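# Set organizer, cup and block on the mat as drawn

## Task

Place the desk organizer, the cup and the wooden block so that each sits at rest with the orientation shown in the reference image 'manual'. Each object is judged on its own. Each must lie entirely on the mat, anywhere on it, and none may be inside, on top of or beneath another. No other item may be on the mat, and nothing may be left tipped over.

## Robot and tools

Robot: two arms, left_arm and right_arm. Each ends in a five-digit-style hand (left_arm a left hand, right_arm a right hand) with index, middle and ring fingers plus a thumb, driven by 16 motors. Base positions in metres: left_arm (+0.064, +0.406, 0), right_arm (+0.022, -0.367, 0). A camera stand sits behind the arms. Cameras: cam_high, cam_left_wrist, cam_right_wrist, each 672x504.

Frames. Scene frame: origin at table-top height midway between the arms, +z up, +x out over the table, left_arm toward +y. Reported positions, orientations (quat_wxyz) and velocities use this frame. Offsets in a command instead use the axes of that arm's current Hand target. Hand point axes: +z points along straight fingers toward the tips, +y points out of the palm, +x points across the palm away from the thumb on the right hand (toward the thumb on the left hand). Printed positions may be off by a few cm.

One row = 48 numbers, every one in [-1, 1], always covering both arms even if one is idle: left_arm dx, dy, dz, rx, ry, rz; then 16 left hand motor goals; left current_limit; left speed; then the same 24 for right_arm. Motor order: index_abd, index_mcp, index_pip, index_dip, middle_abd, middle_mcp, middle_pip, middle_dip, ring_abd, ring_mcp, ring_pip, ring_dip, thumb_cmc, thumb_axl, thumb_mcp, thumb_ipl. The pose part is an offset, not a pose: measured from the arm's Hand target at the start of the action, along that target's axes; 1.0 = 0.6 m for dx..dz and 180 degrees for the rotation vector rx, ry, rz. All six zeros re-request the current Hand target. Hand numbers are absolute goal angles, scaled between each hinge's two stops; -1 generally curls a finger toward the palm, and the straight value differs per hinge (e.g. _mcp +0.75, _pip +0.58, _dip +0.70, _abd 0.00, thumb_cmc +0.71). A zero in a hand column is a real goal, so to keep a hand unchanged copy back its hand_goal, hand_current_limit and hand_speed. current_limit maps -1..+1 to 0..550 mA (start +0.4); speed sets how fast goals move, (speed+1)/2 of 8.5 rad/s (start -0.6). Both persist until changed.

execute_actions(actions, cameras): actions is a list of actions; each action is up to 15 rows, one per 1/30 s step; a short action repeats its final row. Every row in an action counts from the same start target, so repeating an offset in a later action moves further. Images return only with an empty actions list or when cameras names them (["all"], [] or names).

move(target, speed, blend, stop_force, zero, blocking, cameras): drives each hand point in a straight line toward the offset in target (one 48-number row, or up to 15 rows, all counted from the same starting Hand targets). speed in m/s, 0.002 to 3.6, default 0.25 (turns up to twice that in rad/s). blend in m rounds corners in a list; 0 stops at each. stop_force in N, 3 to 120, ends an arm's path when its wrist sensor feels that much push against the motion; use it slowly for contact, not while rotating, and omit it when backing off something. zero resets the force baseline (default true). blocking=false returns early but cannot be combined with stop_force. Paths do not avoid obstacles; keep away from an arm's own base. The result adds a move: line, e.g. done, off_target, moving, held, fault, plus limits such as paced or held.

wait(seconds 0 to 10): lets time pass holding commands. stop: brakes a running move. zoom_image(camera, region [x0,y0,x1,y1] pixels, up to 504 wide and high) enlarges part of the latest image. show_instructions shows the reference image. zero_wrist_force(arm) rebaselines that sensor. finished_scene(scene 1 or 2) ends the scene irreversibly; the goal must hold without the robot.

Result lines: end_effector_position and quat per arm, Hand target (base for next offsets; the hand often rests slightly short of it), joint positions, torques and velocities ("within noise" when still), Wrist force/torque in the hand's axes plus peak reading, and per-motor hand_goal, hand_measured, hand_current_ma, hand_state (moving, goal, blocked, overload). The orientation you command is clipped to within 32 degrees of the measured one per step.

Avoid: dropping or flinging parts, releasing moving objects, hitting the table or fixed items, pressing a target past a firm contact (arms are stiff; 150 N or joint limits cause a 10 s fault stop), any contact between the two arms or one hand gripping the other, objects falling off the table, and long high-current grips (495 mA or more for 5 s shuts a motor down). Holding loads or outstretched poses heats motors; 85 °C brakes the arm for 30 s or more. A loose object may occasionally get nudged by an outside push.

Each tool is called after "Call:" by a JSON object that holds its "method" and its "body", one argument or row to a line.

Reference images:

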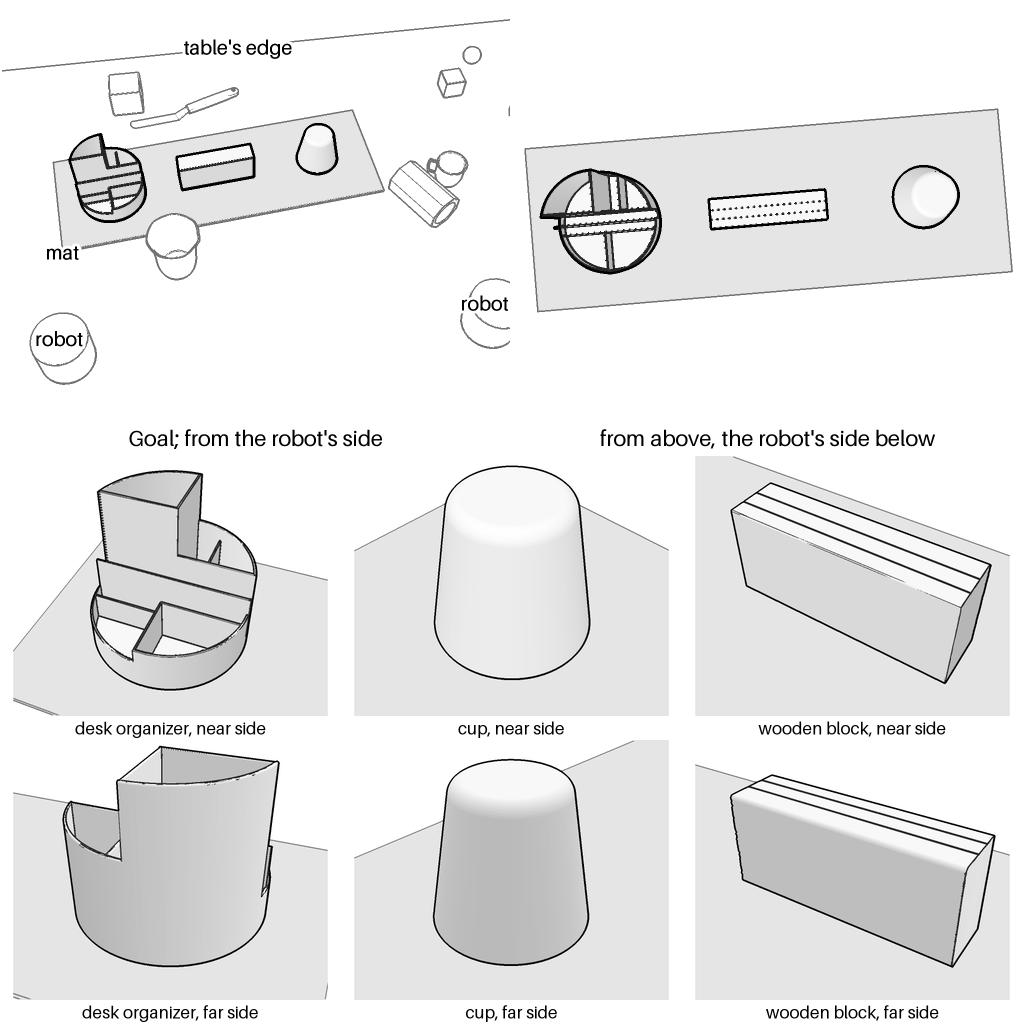

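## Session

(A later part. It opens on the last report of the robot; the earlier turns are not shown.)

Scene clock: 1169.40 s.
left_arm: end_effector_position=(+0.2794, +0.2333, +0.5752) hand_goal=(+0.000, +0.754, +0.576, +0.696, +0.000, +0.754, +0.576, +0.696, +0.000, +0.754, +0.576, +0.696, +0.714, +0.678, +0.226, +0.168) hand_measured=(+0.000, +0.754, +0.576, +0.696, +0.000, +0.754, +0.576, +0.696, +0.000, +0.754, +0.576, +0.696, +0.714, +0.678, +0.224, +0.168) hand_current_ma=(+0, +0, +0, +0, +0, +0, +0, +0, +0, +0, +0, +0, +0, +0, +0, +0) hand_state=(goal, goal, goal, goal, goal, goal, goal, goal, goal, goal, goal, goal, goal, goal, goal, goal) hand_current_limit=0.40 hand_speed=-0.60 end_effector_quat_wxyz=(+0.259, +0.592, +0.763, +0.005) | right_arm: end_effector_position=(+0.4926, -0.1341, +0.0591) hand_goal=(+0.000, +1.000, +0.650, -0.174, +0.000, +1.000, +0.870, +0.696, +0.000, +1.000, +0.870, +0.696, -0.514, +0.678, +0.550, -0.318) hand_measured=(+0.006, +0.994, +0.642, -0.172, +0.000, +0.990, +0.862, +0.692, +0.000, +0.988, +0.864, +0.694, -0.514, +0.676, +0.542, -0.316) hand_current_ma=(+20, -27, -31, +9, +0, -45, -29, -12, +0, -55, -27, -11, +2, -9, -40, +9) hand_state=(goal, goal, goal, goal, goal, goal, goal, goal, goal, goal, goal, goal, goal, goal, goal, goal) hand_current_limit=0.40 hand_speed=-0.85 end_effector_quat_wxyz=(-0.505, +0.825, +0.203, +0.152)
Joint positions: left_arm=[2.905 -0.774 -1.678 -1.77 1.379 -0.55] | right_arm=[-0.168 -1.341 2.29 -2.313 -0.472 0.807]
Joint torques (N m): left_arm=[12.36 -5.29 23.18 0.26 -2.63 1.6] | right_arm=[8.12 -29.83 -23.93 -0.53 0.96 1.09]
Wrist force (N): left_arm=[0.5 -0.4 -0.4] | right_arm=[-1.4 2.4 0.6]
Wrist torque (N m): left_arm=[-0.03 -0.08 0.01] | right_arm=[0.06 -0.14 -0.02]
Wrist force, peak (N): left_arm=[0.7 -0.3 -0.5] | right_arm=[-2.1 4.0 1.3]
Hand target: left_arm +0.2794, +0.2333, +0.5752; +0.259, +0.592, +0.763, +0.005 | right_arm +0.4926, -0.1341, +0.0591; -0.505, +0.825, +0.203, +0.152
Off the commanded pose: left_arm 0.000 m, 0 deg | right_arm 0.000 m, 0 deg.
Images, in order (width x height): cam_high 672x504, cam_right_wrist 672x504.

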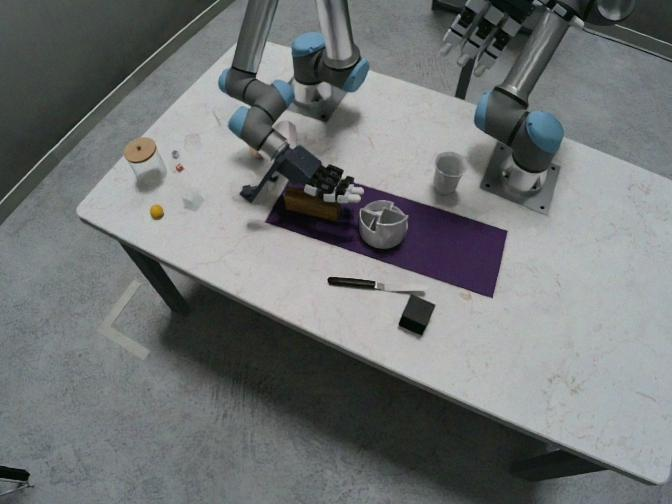

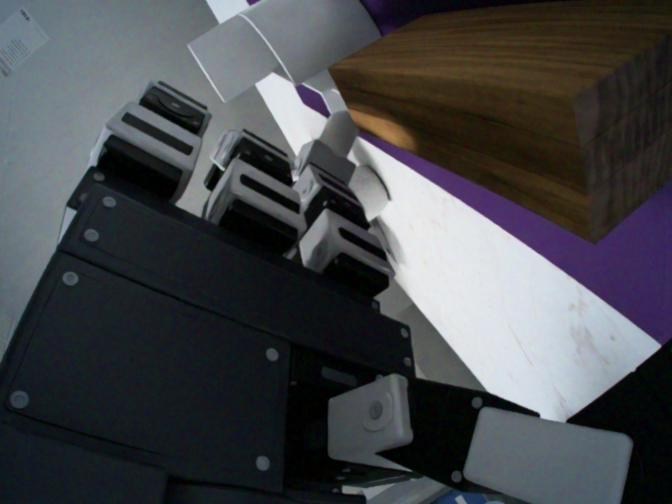

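Call:
{"method": "move", "body": {
  "target": [0,0,0,0,0,0, 0,0.754,0.576,0.696, 0,0.754,0.576,0.696, 0,0.754,0.576,0.696, 0.714,0.678,0.226,0.168, 0.4,-0.6, 0.1135,-0.1929,-0.1114,0,0,0, 0,1,0.65,-0.174, 0,1,0.869,0.696, 0,1,0.869,0.696, -0.514,0.678,0.55,-0.319, 0.4,-0.85],
  "speed": 0.15,
  "cameras": ["cam_high"]
}}

Call:
{"method": "zoom_image", "body": {
  "camera": "cam_high",
  "region": [260, 140, 420, 260]
}}

Call:
{"method": "zoom_image", "body": {
  "camera": "cam_high",
  "region": [170, 80, 290, 180]
}}

Scene clock: 1177.67 s.
left_arm: end_effector_position=(+0.2794, +0.2333, +0.5752) hand_goal=(+0.000, +0.754, +0.576, +0.696, +0.000, +0.754, +0.576, +0.696, +0.000, +0.754, +0.576, +0.696, +0.714, +0.678, +0.226, +0.168) hand_measured=(+0.000, +0.754, +0.576, +0.696, +0.000, +0.754, +0.576, +0.696, +0.000, +0.754, +0.576, +0.696, +0.714, +0.678, +0.224, +0.168) hand_current_ma=(+0, +0, +0, +0, +0, +0, +0, +0, +0, +0, +0, +0, +0, +0, +0, +0) hand_state=(goal, goal, goal, goal, goal, goal, goal, goal, goal, goal, goal, goal, goal, goal, goal, goal) hand_current_limit=0.40 hand_speed=-0.60 end_effector_quat_wxyz=(+0.259, +0.592, +0.763, +0.005) | right_arm: end_effector_position=(+0.4924, -0.1343, +0.2091) hand_goal=(+0.000, +1.000, +0.650, -0.174, +0.000, +1.000, +0.870, +0.696, +0.000, +1.000, +0.870, +0.696, -0.514, +0.678, +0.550, -0.318) hand_measured=(+0.006, +0.994, +0.642, -0.172, +0.000, +0.990, +0.864, +0.692, +0.000, +0.988, +0.864, +0.694, -0.514, +0.676, +0.542, -0.316) hand_current_ma=(+20, -30, -29, +9, +0, -45, -28, -12, +0, -55, -27, -11, +3, -9, -38, +9) hand_state=(goal, goal, goal, goal, goal, goal, goal, goal, goal, goal, goal, goal, goal, goal, goal, goal) hand_current_limit=0.40 hand_speed=-0.85 end_effector_quat_wxyz=(-0.505, +0.825, +0.203, +0.152)
Joint positions: left_arm=[2.905 -0.774 -1.678 -1.77 1.379 -0.55] | right_arm=[-0.169 -1.626 2.101 -1.838 -0.472 0.806]
Joint torques (N m): left_arm=[12.29 -5.08 25.06 0.35 -2.66 1.2] | right_arm=[-9.8 -26.36 -32.83 -0.85 2.55 -1.21]
Wrist force (N): left_arm=[0.5 -0.4 -0.5] | right_arm=[-1.8 2.2 0.6]
Wrist torque (N m): left_arm=[-0.03 -0.08 0.00] | right_arm=[0.04 -0.05 -0.05]
Wrist force, peak (N): left_arm=[0.6 -0.2 -0.6] | right_arm=[-1.7 3.1 1.0]
Hand target: left_arm +0.2794, +0.2333, +0.5752; +0.259, +0.592, +0.763, +0.005 | right_arm +0.4925, -0.1343, +0.2091; -0.505, +0.825, +0.203, +0.152
Off the commanded pose: left_arm 0.000 m, 0 deg | right_arm 0.000 m, 0 deg.
move: done
Images, in order (width x height): cam_high 672x504.

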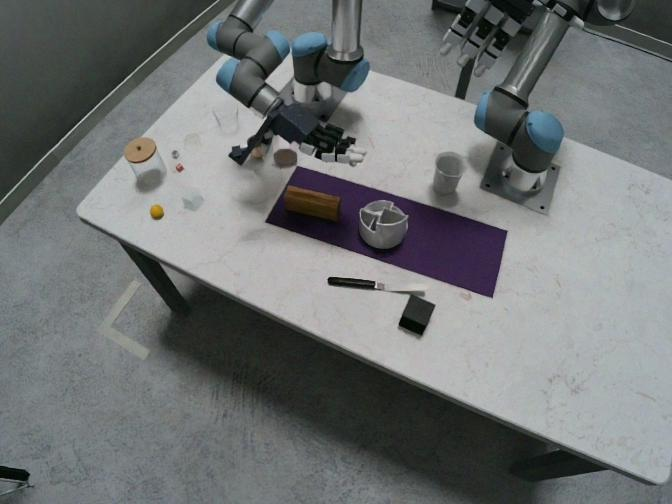

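Scaled by 3.150 from the camera's 672x504 image, which has a finer 960x720 frame.

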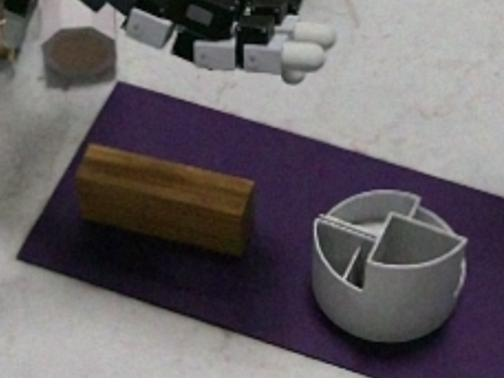

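Scaled by 4.200 from the camera's 672x504 image, which has a finer 960x720 frame.

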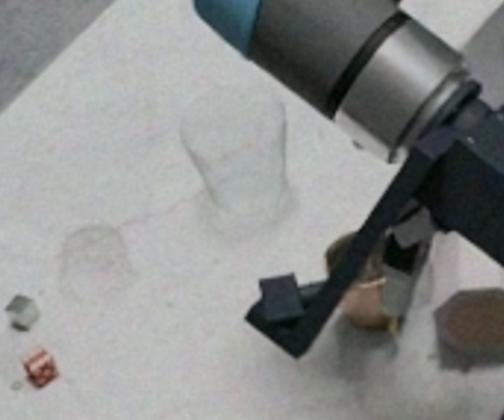

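Call:
{"method": "move", "body": {
  "target": [0,0,0,0,0,0, 0,0.754,0.576,0.696, 0,0.754,0.576,0.696, 0,0.754,0.576,0.696, 0.714,0.678,0.226,0.168, 0.4,-0.6, -0.4632,0.1803,-0.6378,-0.0606,0.1477,0.2489, 0,1,-0.226,0.174, 0,1,0.869,0.696, 0,1,0.869,0.696, -0.514,0.678,0.225,-0.297, 0.4,-0.6],
  "speed": 0.3,
  "cameras": ["cam_high","cam_right_wrist"]
}}

Call:
{"method": "zoom_image", "body": {
  "camera": "cam_high",
  "region": [170, 50, 290, 150]
}}

Scene clock: 1338.53 s.
left_arm: end_effector_position=(+0.2794, +0.2333, +0.5752) hand_goal=(+0.000, +0.754, +0.576, +0.696, +0.000, +0.754, +0.576, +0.696, +0.000, +0.754, +0.576, +0.696, +0.714, +0.678, +0.226, +0.168) hand_measured=(+0.000, +0.754, +0.576, +0.696, +0.000, +0.754, +0.576, +0.696, +0.000, +0.754, +0.576, +0.696, +0.714, +0.678, +0.224, +0.168) hand_current_ma=(+0, +0, +0, +0, +0, +0, +0, +0, +0, +0, +0, +0, +0, +0, +0, +0) hand_state=(goal, goal, goal, goal, goal, goal, goal, goal, goal, goal, goal, goal, goal, goal, goal, goal) hand_current_limit=0.40 hand_speed=-0.60 end_effector_quat_wxyz=(+0.259, +0.592, +0.763, +0.005) | right_arm: end_effector_position=(+0.2856, -0.5712, +0.1693) hand_goal=(+0.000, +1.000, -0.226, +0.174, +0.000, +1.000, +0.870, +0.696, +0.000, +1.000, +0.870, +0.696, -0.514, +0.678, +0.226, -0.296) hand_measured=(+0.004, +0.994, -0.224, +0.172, +0.000, +0.990, +0.864, +0.692, +0.000, +0.988, +0.864, +0.694, -0.514, +0.676, +0.226, -0.298) hand_current_ma=(+11, -30, +6, -9, +0, -45, -28, -12, +0, -55, -27, -11, +3, -9, +4, -8) hand_state=(goal, goal, goal, goal, goal, goal, goal, goal, goal, goal, goal, goal, goal, goal, goal, goal) hand_current_limit=0.40 hand_speed=-0.60 end_effector_quat_wxyz=(-0.478, +0.827, -0.257, +0.149)
Joint positions: left_arm=[2.905 -0.774 -1.678 -1.77 1.379 -0.55] | right_arm=[-1.417 -1.693 2.082 -1.065 -0.924 0.45]
Joint torques (N m): left_arm=[11.5 -5.41 24.03 0.22 -2.65 1.09] | right_arm=[-9.42 -6.22 -31.46 -2.98 -1.11 1.45]
Wrist force (N): left_arm=[0.1 -0.4 -0.4] | right_arm=[-0.3 2.2 1.2]
Wrist torque (N m): left_arm=[-0.03 -0.03 -0.03] | right_arm=[-0.10 -0.17 0.03]
Wrist force, peak (N): left_arm=[0.6 -0.4 -0.6] | right_arm=[0.0 3.3 -0.1]
Hand target: left_arm +0.2794, +0.2333, +0.5752; +0.259, +0.592, +0.763, +0.005 | right_arm +0.2855, -0.5713, +0.1693; -0.478, +0.827, -0.257, +0.149
Off the commanded pose: left_arm 0.000 m, 0 deg | right_arm 0.000 m, 0 deg.
move: done
Images, in order (width x height): cam_high 672x504, cam_right_wrist 672x504.

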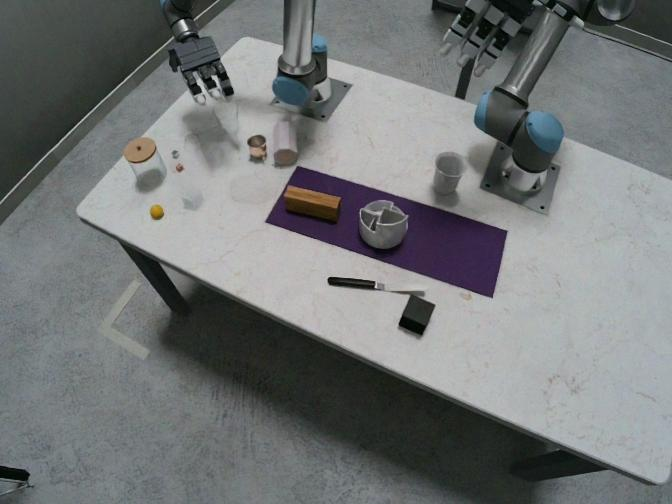

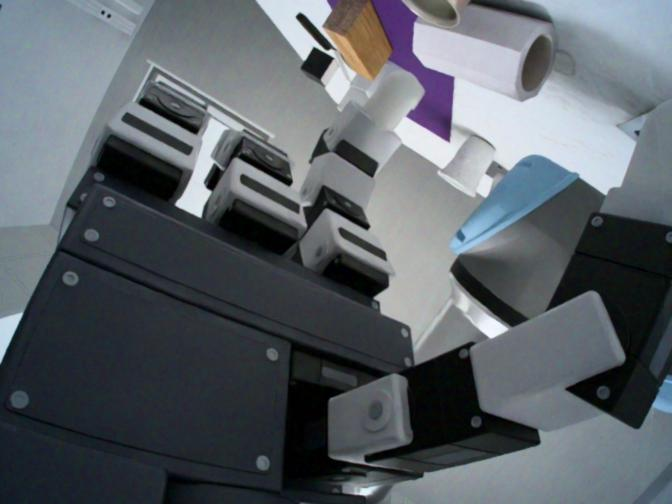

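Scaled by 4.200 from the camera's 672x504 image, which has a finer 960x720 frame.

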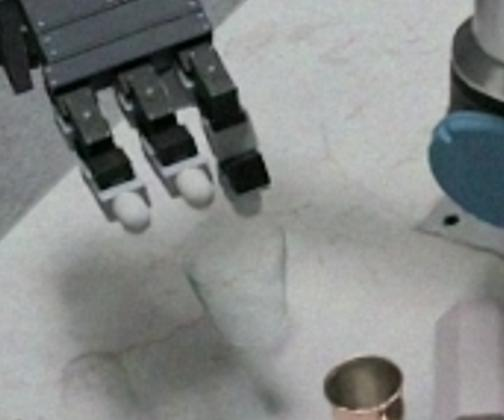

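Call:
{"method": "zoom_image", "body": {
  "camera": "cam_high",
  "region": [200, 85, 255, 140]
}}

Scaled by 9.164 from the camera's 672x504 image, which has a finer 960x720 frame.

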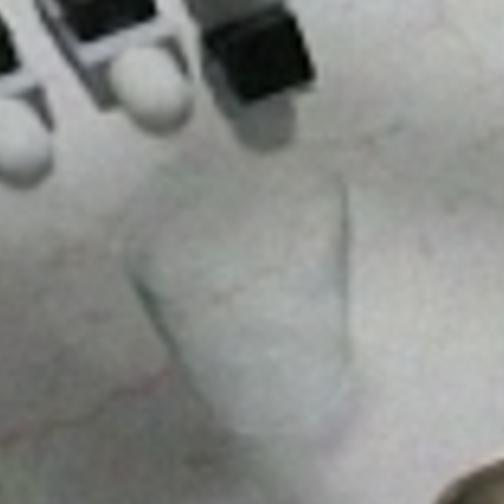

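Call:
{"method": "move", "body": {
  "target": [0,0,0,0,0,0, 0,0.754,0.576,0.696, 0,0.754,0.576,0.696, 0,0.754,0.576,0.696, 0.714,0.678,0.226,0.168, 0.4,-0.6, 0.015,0.0452,0.0695,0,0,0, 0,1,-0.226,0.174, 0,1,0.869,0.696, 0,1,0.869,0.696, -0.514,0.678,0.225,-0.297, 0.4,-0.6],
  "speed": 0.15,
  "cameras": ["cam_high"]
}}

Call:
{"method": "zoom_image", "body": {
  "camera": "cam_high",
  "region": [200, 85, 260, 145]
}}

Scene clock: 1372.27 s.
left_arm: end_effector_position=(+0.2794, +0.2333, +0.5752) hand_goal=(+0.000, +0.754, +0.576, +0.696, +0.000, +0.754, +0.576, +0.696, +0.000, +0.754, +0.576, +0.696, +0.714, +0.678, +0.226, +0.168) hand_measured=(+0.000, +0.754, +0.576, +0.696, +0.000, +0.754, +0.576, +0.696, +0.000, +0.754, +0.576, +0.696, +0.714, +0.678, +0.224, +0.168) hand_current_ma=(+0, +0, +0, +0, +0, +0, +0, +0, +0, +0, +0, +0, +0, +0, +0, +0) hand_state=(goal, goal, goal, goal, goal, goal, goal, goal, goal, goal, goal, goal, goal, goal, goal, goal) hand_current_limit=0.40 hand_speed=-0.60 end_effector_quat_wxyz=(+0.259, +0.592, +0.763, +0.005) | right_arm: end_effector_position=(+0.3057, -0.5578, +0.1251) hand_goal=(+0.000, +1.000, -0.226, +0.174, +0.000, +1.000, +0.870, +0.696, +0.000, +1.000, +0.870, +0.696, -0.514, +0.678, +0.226, -0.296) hand_measured=(+0.004, +0.994, -0.224, +0.172, +0.000, +0.990, +0.864, +0.692, +0.000, +0.988, +0.864, +0.694, -0.514, +0.676, +0.226, -0.298) hand_current_ma=(+11, -30, +6, -9, +0, -45, -28, -12, +0, -55, -27, -11, +3, -9, +3, -8) hand_state=(goal, goal, goal, goal, goal, goal, goal, goal, goal, goal, goal, goal, goal, goal, goal, goal) hand_current_limit=0.40 hand_speed=-0.60 end_effector_quat_wxyz=(-0.478, +0.827, -0.257, +0.149)
Joint positions: left_arm=[2.905 -0.774 -1.678 -1.77 1.379 -0.55] | right_arm=[-1.357 -1.645 2.172 -1.233 -0.877 0.499]
Joint torques (N m): left_arm=[11.65 -6.45 23.99 0.49 -2.8 1.46] | right_arm=[12.61 -8.73 -9.81 -2.95 2.74 1.54]
Wrist force (N): left_arm=[0.4 -0.4 -0.4] | right_arm=[-0.1 2.5 1.2]
Wrist torque (N m): left_arm=[-0.02 -0.06 -0.01] | right_arm=[-0.01 -0.22 0.05]
Wrist force, peak (N): left_arm=[0.4 -0.6 -0.6] | right_arm=[-0.2 2.9 1.5]
Hand target: left_arm +0.2794, +0.2333, +0.5752; +0.259, +0.592, +0.763, +0.005 | right_arm +0.3058, -0.5578, +0.1250; -0.478, +0.827, -0.257, +0.149
Off the commanded pose: left_arm 0.000 m, 0 deg | right_arm 0.000 m, 0 deg.
move: done
Images, in order (width x height): cam_high 672x504.

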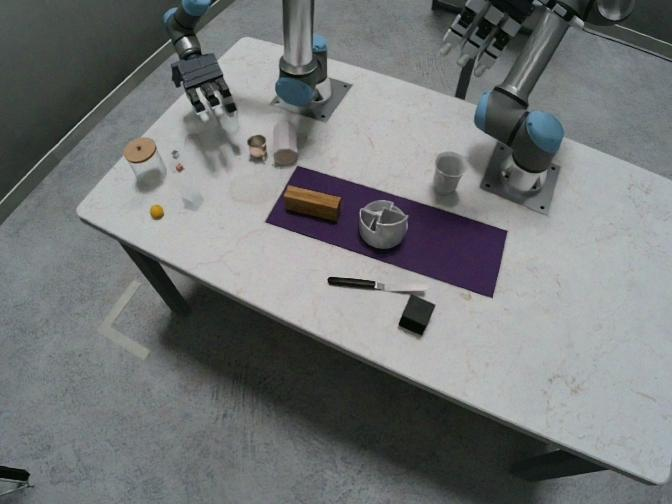

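Scaled by 8.400 from the camera's 672x504 image, which has a finer 960x720 frame.

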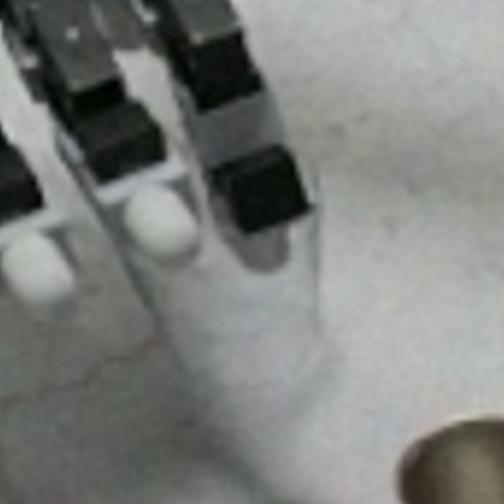

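Call:
{"method": "move", "body": {
  "target": [0,0,0,0,0,0, 0,0.754,0.576,0.696, 0,0.754,0.576,0.696, 0,0.754,0.576,0.696, 0.714,0.678,0.226,0.168, 0.4,-0.6, 0,0.0857,0.0648,0,0,0, 0,1,-0.226,0.174, 0,1,0.869,0.696, 0,1,0.869,0.696, -0.514,0.678,0.225,-0.297, 0.4,-0.6],
  "speed": 0.05,
  "stop_force": 4,
  "cameras": ["cam_high","cam_right_wrist"]
}}

Call:
{"method": "zoom_image", "body": {
  "camera": "cam_high",
  "region": [200, 85, 260, 145]
}}

Call:
{"method": "zoom_image", "body": {
  "camera": "cam_right_wrist",
  "region": [330, 0, 672, 260]
}}

Scene clock: 1387.27 s.
left_arm: end_effector_position=(+0.2794, +0.2333, +0.5752) hand_goal=(+0.000, +0.754, +0.576, +0.696, +0.000, +0.754, +0.576, +0.696, +0.000, +0.754, +0.576, +0.696, +0.714, +0.678, +0.226, +0.168) hand_measured=(+0.000, +0.754, +0.576, +0.696, +0.000, +0.754, +0.576, +0.696, +0.000, +0.754, +0.576, +0.696, +0.714, +0.678, +0.224, +0.168) hand_current_ma=(+0, +0, +0, +0, +0, +0, +0, +0, +0, +0, +0, +0, +0, +0, +0, +0) hand_state=(goal, goal, goal, goal, goal, goal, goal, goal, goal, goal, goal, goal, goal, goal, goal, goal) hand_current_limit=0.40 hand_speed=-0.60 end_effector_quat_wxyz=(+0.259, +0.592, +0.763, +0.005) | right_arm: end_effector_position=(+0.3103, -0.5512, +0.0610) hand_goal=(+0.000, +1.000, -0.226, +0.174, +0.000, +1.000, +0.870, +0.696, +0.000, +1.000, +0.870, +0.696, -0.514, +0.678, +0.226, -0.296) hand_measured=(+0.004, +0.994, -0.224, +0.172, +0.000, +0.990, +0.864, +0.692, +0.000, +0.988, +0.864, +0.694, -0.514, +0.676, +0.226, -0.298) hand_current_ma=(+11, -30, +6, -9, +0, -45, -28, -12, +0, -55, -27, -11, +3, -9, +3, -8) hand_state=(goal, goal, goal, goal, goal, goal, goal, goal, goal, goal, goal, goal, goal, goal, goal, goal) hand_current_limit=0.40 hand_speed=-0.60 end_effector_quat_wxyz=(-0.478, +0.827, -0.257, +0.149)
Joint positions: left_arm=[2.905 -0.774 -1.678 -1.77 1.379 -0.55] | right_arm=[-1.341 -1.541 2.276 -1.449 -0.865 0.513]
Joint torques (N m): left_arm=[13.24 -5.54 23.65 0.44 -2.6 1.25] | right_arm=[13.3 -8.22 -6.7 -2.88 2.87 1.44]
Wrist force (N): left_arm=[0.5 -0.2 -0.4] | right_arm=[-0.1 2.3 1.1]
Wrist torque (N m): left_arm=[0.00 -0.08 0.00] | right_arm=[-0.04 -0.23 0.03]
Wrist force, peak (N): left_arm=[0.4 -0.6 -0.6] | right_arm=[-0.3 2.5 1.4]
Hand target: left_arm +0.2794, +0.2333, +0.5752; +0.259, +0.592, +0.763, +0.005 | right_arm +0.3103, -0.5512, +0.0610; -0.478, +0.827, -0.257, +0.149
Off the commanded pose: left_arm 0.000 m, 0 deg | right_arm 0.000 m, 0 deg.
move: done
Images, in order (width x height): cam_high 672x504, cam_right_wrist 672x504.

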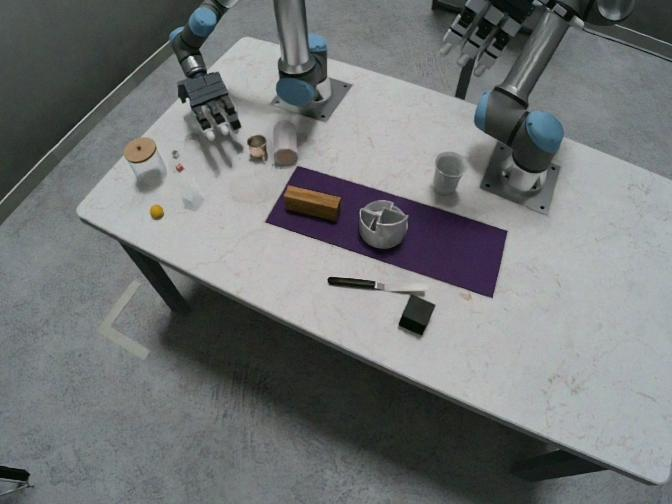

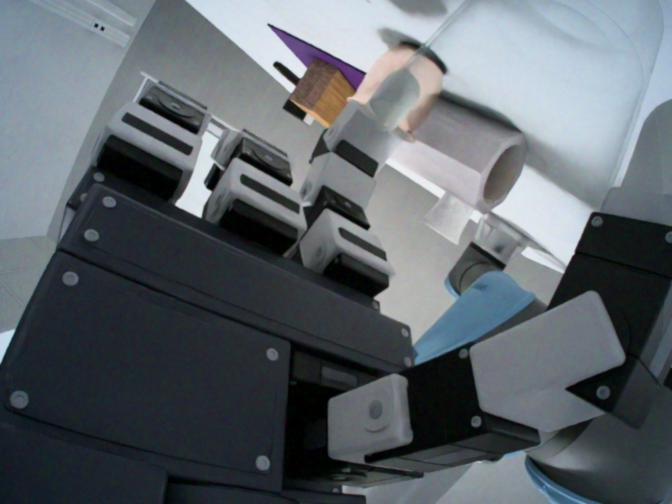

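Scaled by 8.400 from the camera's 672x504 image, which has a finer 960x720 frame.

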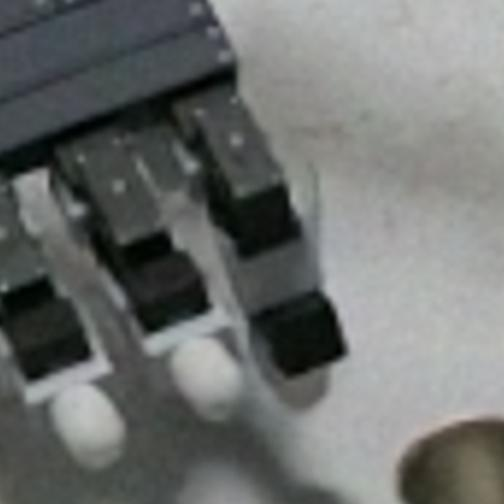

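Scaled by 1.474 from the camera's 672x504 image, which has a finer 960x720 frame.

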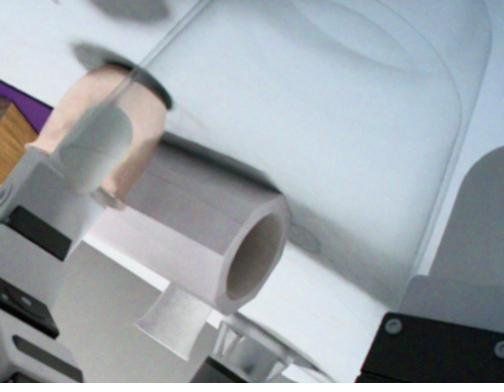

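Call:
{"method": "execute_actions", "body": {
  "actions": [
    [[0,0,0,0,0,0, 0,0.754,0.576,0.696, 0,0.754,0.576,0.696, 0,0.754,0.576,0.696, 0.714,0.678,0.226,0.168, 0.4,-0.6, 0,0,0,0,0,0, 0,1,-0.47,0.174, 0,1,0.869,0.696, 0,1,0.869,0.696, -0.514,0.678,0.0,-0.297, 0.0,-0.9]],
    [[0,0,0,0,0,0, 0,0.754,0.576,0.696, 0,0.754,0.576,0.696, 0,0.754,0.576,0.696, 0.714,0.678,0.226,0.168, 0.4,-0.6, 0,0,0,0,0,0, 0,1,-0.47,0.174, 0,1,0.869,0.696, 0,1,0.869,0.696, -0.514,0.678,0.0,-0.297, 0.0,-0.9]]
  ],
  "cameras": ["cam_right_wrist"]
}}

Call:
{"method": "zoom_image", "body": {
  "camera": "cam_right_wrist",
  "region": [330, 0, 672, 260]
}}

Scene clock: 1402.00 s.
left_arm: end_effector_position=(+0.2794, +0.2333, +0.5752) hand_goal=(+0.000, +0.754, +0.576, +0.696, +0.000, +0.754, +0.576, +0.696, +0.000, +0.754, +0.576, +0.696, +0.714, +0.678, +0.226, +0.168) hand_measured=(+0.000, +0.754, +0.576, +0.696, +0.000, +0.754, +0.576, +0.696, +0.000, +0.754, +0.576, +0.696, +0.714, +0.678, +0.224, +0.168) hand_current_ma=(+0, +0, +0, +0, +0, +0, +0, +0, +0, +0, +0, +0, +0, +0, +0, +0) hand_state=(goal, goal, goal, goal, goal, goal, goal, goal, goal, goal, goal, goal, goal, goal, goal, goal) hand_current_limit=0.40 hand_speed=-0.60 end_effector_quat_wxyz=(+0.259, +0.592, +0.763, +0.005) | right_arm: end_effector_position=(+0.3103, -0.5512, +0.0610) hand_goal=(+0.000, +1.000, -0.470, +0.174, +0.000, +1.000, +0.870, +0.696, +0.000, +1.000, +0.870, +0.696, -0.514, +0.678, +0.000, -0.296) hand_measured=(+0.004, +0.994, -0.468, +0.172, +0.000, +0.990, +0.864, +0.692, +0.000, +0.988, +0.864, +0.694, -0.514, +0.676, +0.014, -0.294) hand_current_ma=(+11, -28, +10, -5, +0, -45, -28, -12, +0, -55, -27, -11, +2, -9, +75, +15) hand_state=(goal, goal, goal, goal, goal, goal, goal, goal, goal, goal, goal, goal, goal, goal, goal, goal) hand_current_limit=0.00 hand_speed=-0.90 end_effector_quat_wxyz=(-0.478, +0.827, -0.257, +0.149)
Joint positions: left_arm=[2.905 -0.774 -1.678 -1.77 1.379 -0.55] | right_arm=[-1.341 -1.541 2.276 -1.449 -0.865 0.513]
Joint torques (N m): left_arm=[12.18 -6.04 24 0.49 -2.48 1.32] | right_arm=[13.52 -8.97 -5.23 -2.1 2.58 1.47]
Wrist force (N): left_arm=[0.5 -0.3 -0.5] | right_arm=[-0.4 2.5 1.2]
Wrist torque (N m): left_arm=[0.00 -0.08 0.00] | right_arm=[-0.04 -0.20 0.01]
Wrist force, peak (N): left_arm=[0.4 -0.4 -0.7] | right_arm=[-0.1 3.0 1.4]
Hand target: left_arm +0.2794, +0.2333, +0.5752; +0.259, +0.592, +0.763, +0.005 | right_arm +0.3103, -0.5512, +0.0610; -0.478, +0.827, -0.257, +0.149
Off the commanded pose: left_arm 0.000 m, 0 deg | right_arm 0.000 m, 0 deg.
Images, in order (width x height): cam_right_wrist 672x504.

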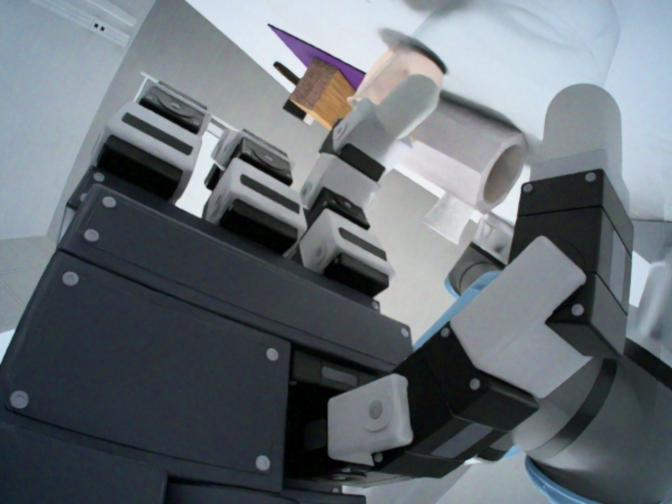

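Scaled by 1.474 from the camera's 672x504 image, which has a finer 960x720 frame.

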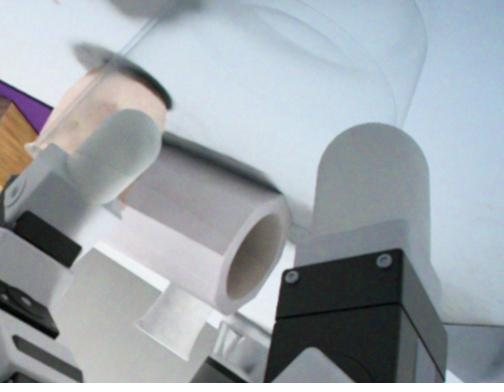

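Call:
{"method": "execute_actions", "body": {
  "actions": [
    [[0,0,0,0,0,0, 0,0.754,0.576,0.696, 0,0.754,0.576,0.696, 0,0.754,0.576,0.696, 0.714,0.678,0.226,0.168, 0.4,-0.6, 0,0,0,0,0,0, 0,1,-0.62,0.174, 0,1,0.869,0.696, 0,1,0.869,0.696, -0.514,0.678,-0.1,-0.297, 0.0,-0.9]],
    [[0,0,0,0,0,0, 0,0.754,0.576,0.696, 0,0.754,0.576,0.696, 0,0.754,0.576,0.696, 0.714,0.678,0.226,0.168, 0.4,-0.6, 0,0,0,0,0,0, 0,1,-0.7,0.174, 0,1,0.869,0.696, 0,1,0.869,0.696, -0.514,0.678,-0.2,-0.297, 0.2,-0.9]]
  ],
  "cameras": ["cam_right_wrist","cam_high"]
}}

Call:
{"method": "zoom_image", "body": {
  "camera": "cam_right_wrist",
  "region": [330, 0, 672, 260]
}}

Scene clock: 1420.30 s.
left_arm: end_effector_position=(+0.2794, +0.2333, +0.5752) hand_goal=(+0.000, +0.754, +0.576, +0.696, +0.000, +0.754, +0.576, +0.696, +0.000, +0.754, +0.576, +0.696, +0.714, +0.678, +0.226, +0.168) hand_measured=(+0.000, +0.754, +0.576, +0.696, +0.000, +0.754, +0.576, +0.696, +0.000, +0.754, +0.576, +0.696, +0.714, +0.678, +0.224, +0.168) hand_current_ma=(+0, +0, +0, +0, +0, +0, +0, +0, +0, +0, +0, +0, +0, +0, +0, +0) hand_state=(goal, goal, goal, goal, goal, goal, goal, goal, goal, goal, goal, goal, goal, goal, goal, goal) hand_current_limit=0.40 hand_speed=-0.60 end_effector_quat_wxyz=(+0.259, +0.592, +0.763, +0.005) | right_arm: end_effector_position=(+0.3103, -0.5512, +0.0610) hand_goal=(+0.000, +1.000, -0.700, +0.174, +0.000, +1.000, +0.870, +0.696, +0.000, +1.000, +0.870, +0.696, -0.514, +0.678, -0.200, -0.296) hand_measured=(+0.004, +1.000, -0.482, +0.186, +0.000, +0.990, +0.864, +0.692, +0.000, +0.988, +0.864, +0.694, -0.514, +0.676, +0.002, -0.286) hand_current_ma=(+11, +0, +330, +52, +0, -45, -28, -12, +0, -55, -27, -11, -1, -9, +330, +56) hand_state=(goal, goal, blocked, goal, goal, goal, goal, goal, goal, goal, goal, goal, goal, goal, blocked, goal) hand_current_limit=0.20 hand_speed=-0.90 end_effector_quat_wxyz=(-0.478, +0.827, -0.257, +0.149)
Joint positions: left_arm=[2.905 -0.774 -1.678 -1.77 1.379 -0.55] | right_arm=[-1.341 -1.541 2.276 -1.449 -0.865 0.513]
Joint torques (N m): left_arm=[11.45 -5.62 23.62 0.35 -2.57 1.21] | right_arm=[11.08 -11.34 -9.54 -0.19 1.85 1.19]
Wrist force (N): left_arm=[0.2 -0.5 -0.3] | right_arm=[-0.1 2.6 1.6]
Wrist torque (N m): left_arm=[-0.04 -0.04 -0.02] | right_arm=[-0.06 -0.22 0.03]
Wrist force, peak (N): left_arm=[0.5 -0.5 -0.7] | right_arm=[-0.2 3.6 2.2]
Hand target: left_arm +0.2794, +0.2333, +0.5752; +0.259, +0.592, +0.763, +0.005 | right_arm +0.3103, -0.5512, +0.0610; -0.478, +0.827, -0.257, +0.149
Off the commanded pose: left_arm 0.000 m, 0 deg | right_arm 0.000 m, 0 deg.
Images, in order (width x height): cam_high 672x504, cam_right_wrist 672x504.

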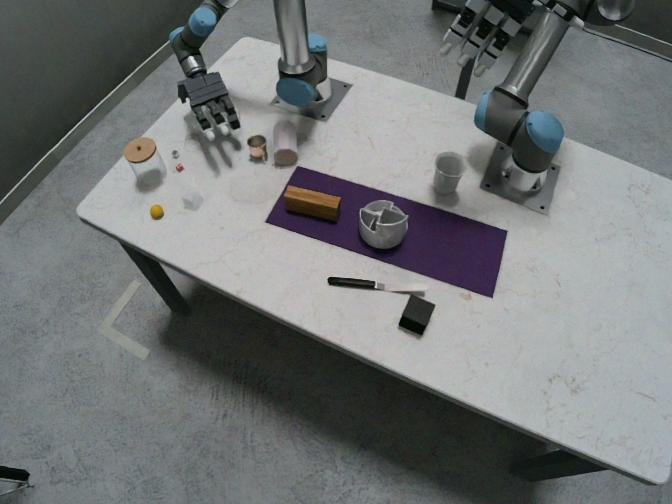

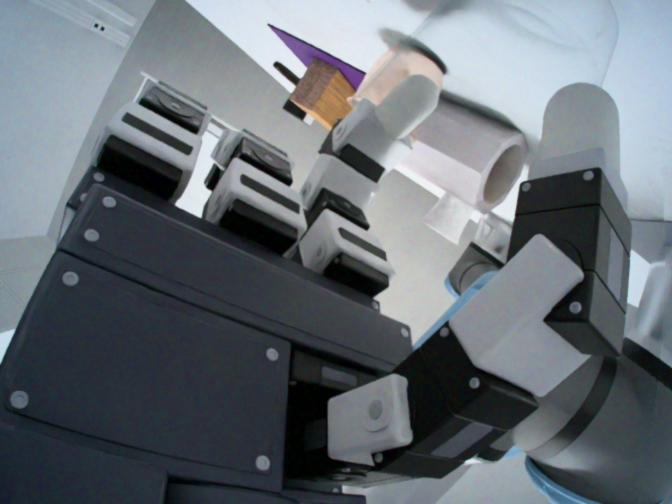

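Scaled by 1.474 from the camera's 672x504 image, which has a finer 960x720 frame.

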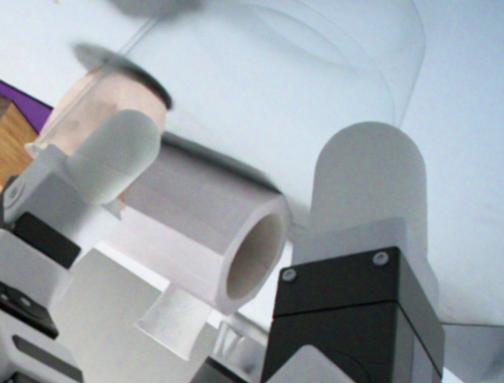

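Call:
{"method": "move", "body": {
  "target": [0,0,0,0,0,0, 0,0.754,0.576,0.696, 0,0.754,0.576,0.696, 0,0.754,0.576,0.696, 0.714,0.678,0.226,0.168, 0.4,-0.6, 0,-0.1443,-0.0833,0,0,0, 0,1,-0.75,0.15, 0,1,0.869,0.696, 0,1,0.869,0.696, -0.514,0.678,-0.25,-0.32, 0.4,-0.9],
  "speed": 0.05,
  "cameras": ["cam_right_wrist","cam_high"]
}}

Call:
{"method": "zoom_image", "body": {
  "camera": "cam_high",
  "region": [180, 60, 280, 150]
}}

Scene clock: 1429.60 s.
left_arm: end_effector_position=(+0.2794, +0.2333, +0.5752) hand_goal=(+0.000, +0.754, +0.576, +0.696, +0.000, +0.754, +0.576, +0.696, +0.000, +0.754, +0.576, +0.696, +0.714, +0.678, +0.226, +0.168) hand_measured=(+0.000, +0.754, +0.576, +0.696, +0.000, +0.754, +0.576, +0.696, +0.000, +0.754, +0.576, +0.696, +0.714, +0.678, +0.224, +0.168) hand_current_ma=(+0, +0, +0, +0, +0, +0, +0, +0, +0, +0, +0, +0, +0, +0, +0, +0) hand_state=(goal, goal, goal, goal, goal, goal, goal, goal, goal, goal, goal, goal, goal, goal, goal, goal) hand_current_limit=0.40 hand_speed=-0.60 end_effector_quat_wxyz=(+0.259, +0.592, +0.763, +0.005) | right_arm: end_effector_position=(+0.3103, -0.5512, +0.1609) hand_goal=(+0.000, +1.000, -0.750, +0.150, +0.000, +1.000, +0.870, +0.696, +0.000, +1.000, +0.870, +0.696, -0.514, +0.678, -0.250, -0.320) hand_measured=(+0.004, +1.000, -0.484, +0.186, +0.000, +0.990, +0.864, +0.692, +0.000, +0.988, +0.864, +0.694, -0.516, +0.676, +0.002, -0.286) hand_current_ma=(+11, +0, +385, +163, +0, -45, -28, -12, +0, -55, -27, -11, -11, -9, +385, +205) hand_state=(goal, goal, blocked, blocked, goal, goal, goal, goal, goal, goal, goal, goal, goal, goal, blocked, blocked) hand_current_limit=0.40 hand_speed=-0.90 end_effector_quat_wxyz=(-0.478, +0.827, -0.257, +0.149)
Joint positions: left_arm=[2.905 -0.774 -1.678 -1.77 1.379 -0.55] | right_arm=[-1.341 -1.7 2.118 -1.134 -0.865 0.512]
Joint torques (N m): left_arm=[12.38 -6.34 23.98 0.14 -2.35 1.35] | right_arm=[-9.92 -23.2 -33.05 1.07 -0.84 -1.31]
Wrist force (N): left_arm=[0.3 -0.3 -0.4] | right_arm=[-0.3 4.5 2.2]
Wrist torque (N m): left_arm=[-0.01 -0.06 -0.01] | right_arm=[-0.04 -0.17 0.00]
Wrist force, peak (N): left_arm=[0.7 -0.2 -0.4] | right_arm=[-0.5 4.5 2.6]
Hand target: left_arm +0.2794, +0.2333, +0.5752; +0.259, +0.592, +0.763, +0.005 | right_arm +0.3103, -0.5512, +0.1610; -0.478, +0.827, -0.257, +0.149
Off the commanded pose: left_arm 0.000 m, 0 deg | right_arm 0.000 m, 0 deg.
move: done
Images, in order (width x height): cam_high 672x504, cam_right_wrist 672x504.

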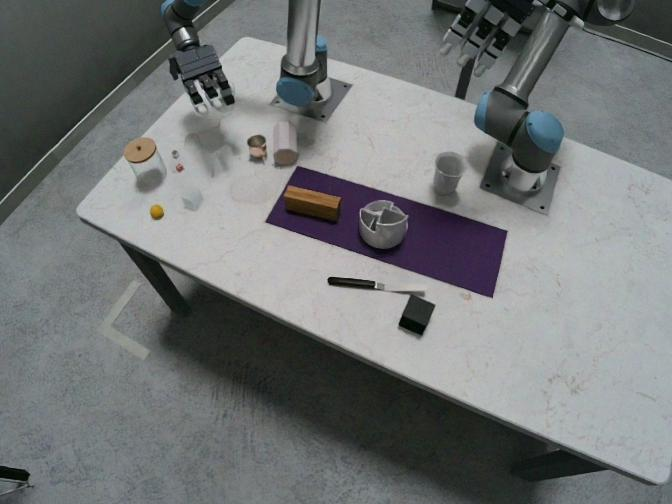

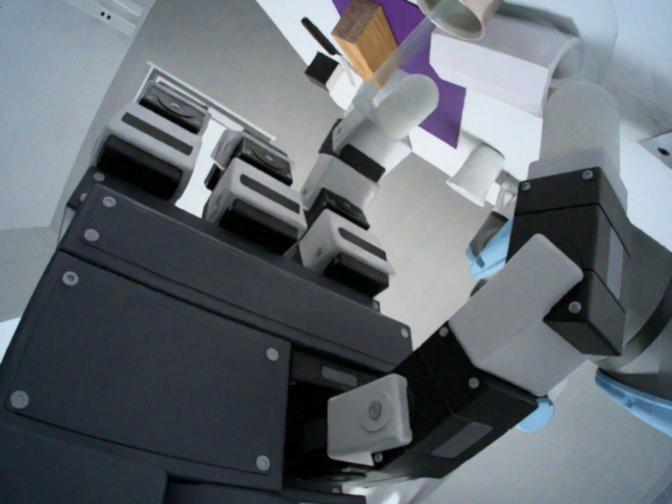

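Scaled by 5.040 from the camera's 672x504 image, which has a finer 960x720 frame.

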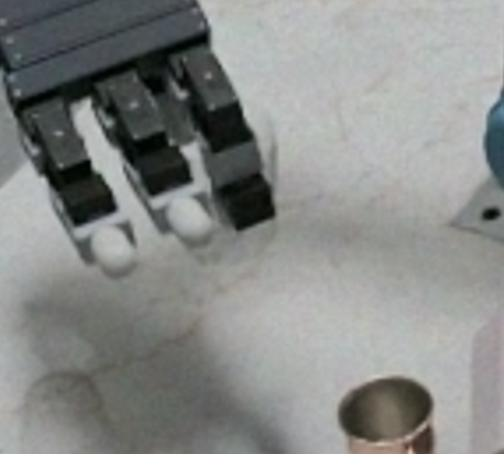

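Call:
{"method": "move", "body": {
  "target": [
    [0.2317,0.1303,-0.1147,0,0,0, 0,0.754,0.576,0.696, 0,0.754,0.576,0.696, 0,0.754,0.576,0.696, 0.714,0.678,0.226,0.168, 0.4,-0.6, 0,-0.0866,-0.05,0,0,0, 0,1,-0.75,0.15, 0,1,0.869,0.696, 0,1,0.869,0.696, -0.514,0.678,-0.25,-0.32, 0.4,-0.9],
    [0.2317,0.1303,-0.1147,0,0,0, 0,0.754,0.576,0.696, 0,0.754,0.576,0.696, 0,0.754,0.576,0.696, 0.714,0.678,0.226,0.168, 0.4,-0.6, -0.3035,-0.4387,0.5598,0,-0.0945,-0.0546, 0,1,-0.75,0.15, 0,1,0.869,0.696, 0,1,0.869,0.696, -0.514,0.678,-0.25,-0.32, 0.4,-0.9]
  ],
  "speed": 0.2,
  "blend": [0.03,0],
  "cameras": ["cam_high"]
}}

Scene clock: 1480.53 s.
left_arm: end_effector_position=(+0.3009, +0.4037, +0.6052) hand_goal=(+0.000, +0.754, +0.576, +0.696, +0.000, +0.754, +0.576, +0.696, +0.000, +0.754, +0.576, +0.696, +0.714, +0.678, +0.226, +0.168) hand_measured=(+0.000, +0.754, +0.576, +0.696, +0.000, +0.754, +0.576, +0.696, +0.000, +0.754, +0.576, +0.696, +0.714, +0.678, +0.224, +0.168) hand_current_ma=(+0, +0, +0, +0, +0, +0, +0, +0, +0, +0, +0, +0, +0, +0, -1, +0) hand_state=(goal, goal, goal, goal, goal, goal, goal, goal, goal, goal, goal, goal, goal, goal, goal, goal) hand_current_limit=0.40 hand_speed=-0.60 end_effector_quat_wxyz=(+0.187, +0.613, +0.760, -0.109) end_effector_velocity=(+0.000, +0.000, +0.000) end_effector_angular_velocity=(+0.008, +0.006, +0.006) | right_arm: end_effector_position=(+0.3995, -0.1000, +0.2215) hand_goal=(+0.000, +1.000, -0.750, +0.150, +0.000, +1.000, +0.870, +0.696, +0.000, +1.000, +0.870, +0.696, -0.514, +0.678, -0.250, -0.320) hand_measured=(+0.004, +1.000, -0.484, +0.186, +0.000, +0.990, +0.864, +0.692, +0.000, +0.988, +0.864, +0.694, -0.518, +0.676, +0.002, -0.286) hand_current_ma=(+10, +0, +385, +163, +0, -45, -28, -12, +0, -55, -27, -11, -13, -9, +385, +205) hand_state=(goal, goal, blocked, blocked, goal, goal, goal, goal, goal, goal, goal, goal, goal, goal, blocked, blocked) hand_current_limit=0.40 hand_speed=-0.90 end_effector_quat_wxyz=(-0.496, +0.858, -0.112, +0.065)
Joint positions: left_arm=[5.066 -0.934 -1.074 -3.139 1.561 1.7] | right_arm=[-0.079 -1.759 2.3 -2.434 -0.554 1.945]
Joint velocities: left_arm=[0.001 0.002 0.004 0.004 0.001 -0.006] | right_arm=[within noise]
Joint torques (N m): left_arm=[12.38 -7.4 16.34 3.49 2.43 -2.55] | right_arm=[12.6 -5.38 -12.66 -4.97 0.36 1.5]
Wrist force (N): left_arm=[-0.1 0.0 0.1] | right_arm=[-0.3 4.4 2.0]
Wrist torque (N m): left_arm=[-0.03 0.00 0.01] | right_arm=[-0.10 -0.20 0.01]
Wrist force, peak (N): left_arm=[0.5 -0.9 -0.1] | right_arm=[-0.5 4.7 2.4]
Hand target: left_arm +0.3009, +0.4037, +0.6052; +0.186, +0.613, +0.760, -0.109 (not the last commanded pose) | right_arm +0.3995, -0.1000, +0.2215; -0.496, +0.858, -0.112, +0.065
Off the commanded pose: left_arm 0.002 m, 16 deg | right_arm 0.000 m, 0 deg.
move: held (left_arm; a check stopped the path); limits=held
pose unreachable (left arm): on one or more control steps of this call, first in action 0 (counted from 0), this arm could not follow its commanded pose, so it was not sent that pose on those steps. It may still have moved: this result reports where it is.
cause: moving toward the commanded pose would bring two parts of the arm too close to each other (joints 3 (elbow) to 6 (wrist 3) lie between them).
Images, in order (width x height): cam_high 672x504.

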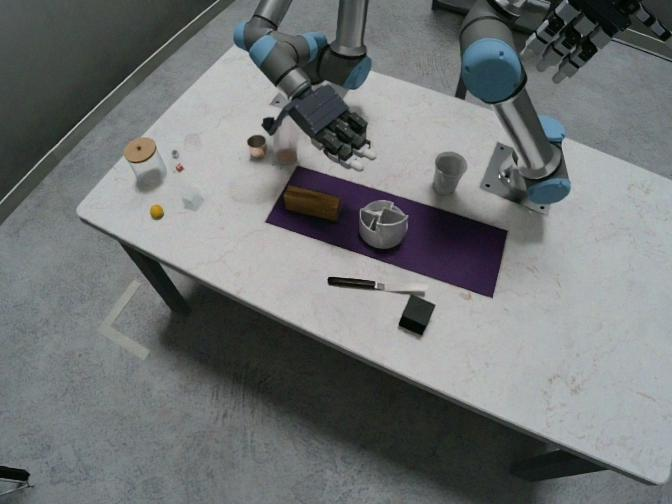

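Call:
{"method": "move", "body": {
  "target": [0,0,0,0,0,0, 0,0.754,0.576,0.696, 0,0.754,0.576,0.696, 0,0.754,0.576,0.696, 0.714,0.678,0.226,0.168, 0.4,-0.6, -0.0457,-0.3113,0.611,0,-0.0945,-0.0546, 0,1,-0.75,0.15, 0,1,0.869,0.696, 0,1,0.869,0.696, -0.514,0.678,-0.25,-0.32, 0.4,-0.9],
  "speed": 0.2,
  "cameras": ["cam_high","cam_right_wrist"]
}}

Call:
{"method": "zoom_image", "body": {
  "camera": "cam_high",
  "region": [370, 150, 520, 280]
}}

Scene clock: 1493.93 s.
left_arm: end_effector_position=(+0.3009, +0.4037, +0.6052) hand_goal=(+0.000, +0.754, +0.576, +0.696, +0.000, +0.754, +0.576, +0.696, +0.000, +0.754, +0.576, +0.696, +0.714, +0.678, +0.226, +0.168) hand_measured=(+0.000, +0.754, +0.576, +0.696, +0.000, +0.754, +0.576, +0.696, +0.000, +0.754, +0.576, +0.696, +0.714, +0.678, +0.224, +0.168) hand_current_ma=(+0, +0, +0, +0, +0, +0, +0, +0, +0, +0, +0, +0, +0, +0, -1, +0) hand_state=(goal, goal, goal, goal, goal, goal, goal, goal, goal, goal, goal, goal, goal, goal, goal, goal) hand_current_limit=0.40 hand_speed=-0.60 end_effector_quat_wxyz=(+0.186, +0.613, +0.760, -0.109) | right_arm: end_effector_position=(+0.4783, +0.3042, +0.2005) hand_goal=(+0.000, +1.000, -0.750, +0.150, +0.000, +1.000, +0.870, +0.696, +0.000, +1.000, +0.870, +0.696, -0.514, +0.678, -0.250, -0.320) hand_measured=(+0.004, +1.000, -0.484, +0.186, +0.000, +0.990, +0.864, +0.692, +0.000, +0.988, +0.864, +0.694, -0.518, +0.676, +0.002, -0.286) hand_current_ma=(+10, +0, +385, +163, +0, -45, -28, -12, +0, -55, -27, -11, -13, -9, +385, +205) hand_state=(goal, goal, blocked, blocked, goal, goal, goal, goal, goal, goal, goal, goal, goal, goal, blocked, blocked) hand_current_limit=0.40 hand_speed=-0.90 end_effector_quat_wxyz=(-0.500, +0.865, +0.036, -0.020)
Joint positions: left_arm=[5.064 -0.934 -1.074 -3.138 1.56 1.698] | right_arm=[0.609 -0.877 1.317 -2.739 -0.733 2.445]
Joint torques (N m): left_arm=[-13 -22.39 3.53 3.76 -2.97 -2.57] | right_arm=[13.85 -42.02 -33 -1.39 -0.41 -1.24]
Wrist force (N): left_arm=[-0.2 0.1 0.0] | right_arm=[-0.3 4.0 2.3]
Wrist torque (N m): left_arm=[-0.01 0.01 0.04] | right_arm=[-0.10 -0.18 0.06]
Wrist force, peak (N): left_arm=[-0.2 0.2 0.4] | right_arm=[0.1 4.5 2.7]
Hand target: left_arm +0.3009, +0.4037, +0.6052; +0.186, +0.613, +0.760, -0.109 | right_arm +0.4783, +0.3042, +0.2005; -0.500, +0.865, +0.036, -0.020
Off the commanded pose: left_arm 0.000 m, 0 deg | right_arm 0.000 m, 0 deg.
move: done
Images, in order (width x height): cam_high 672x504, cam_right_wrist 672x504.

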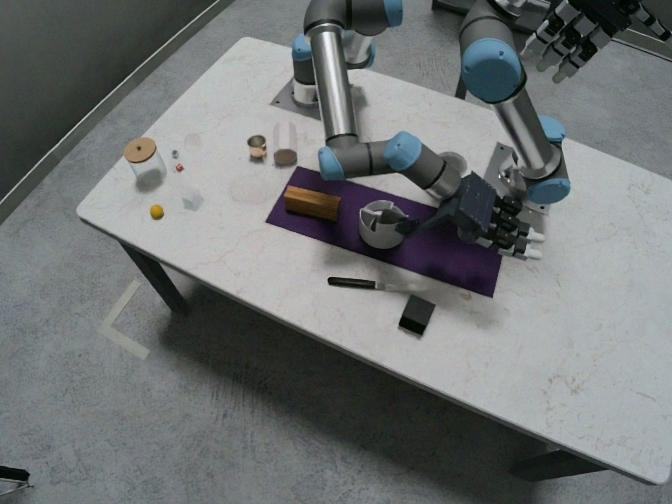

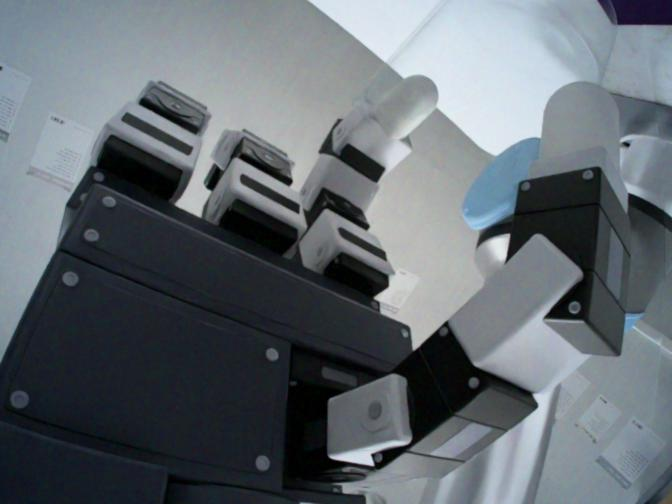

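Scaled by 3.360 from the camera's 672x504 image, which has a finer 960x720 frame.

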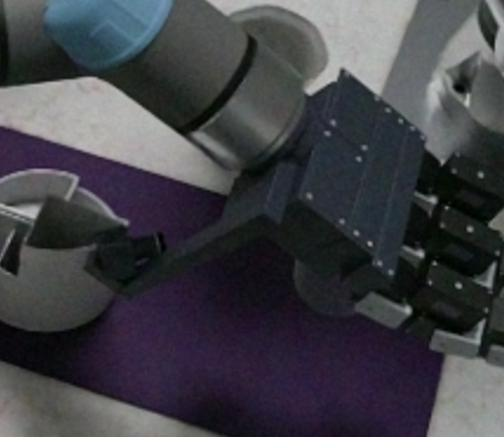

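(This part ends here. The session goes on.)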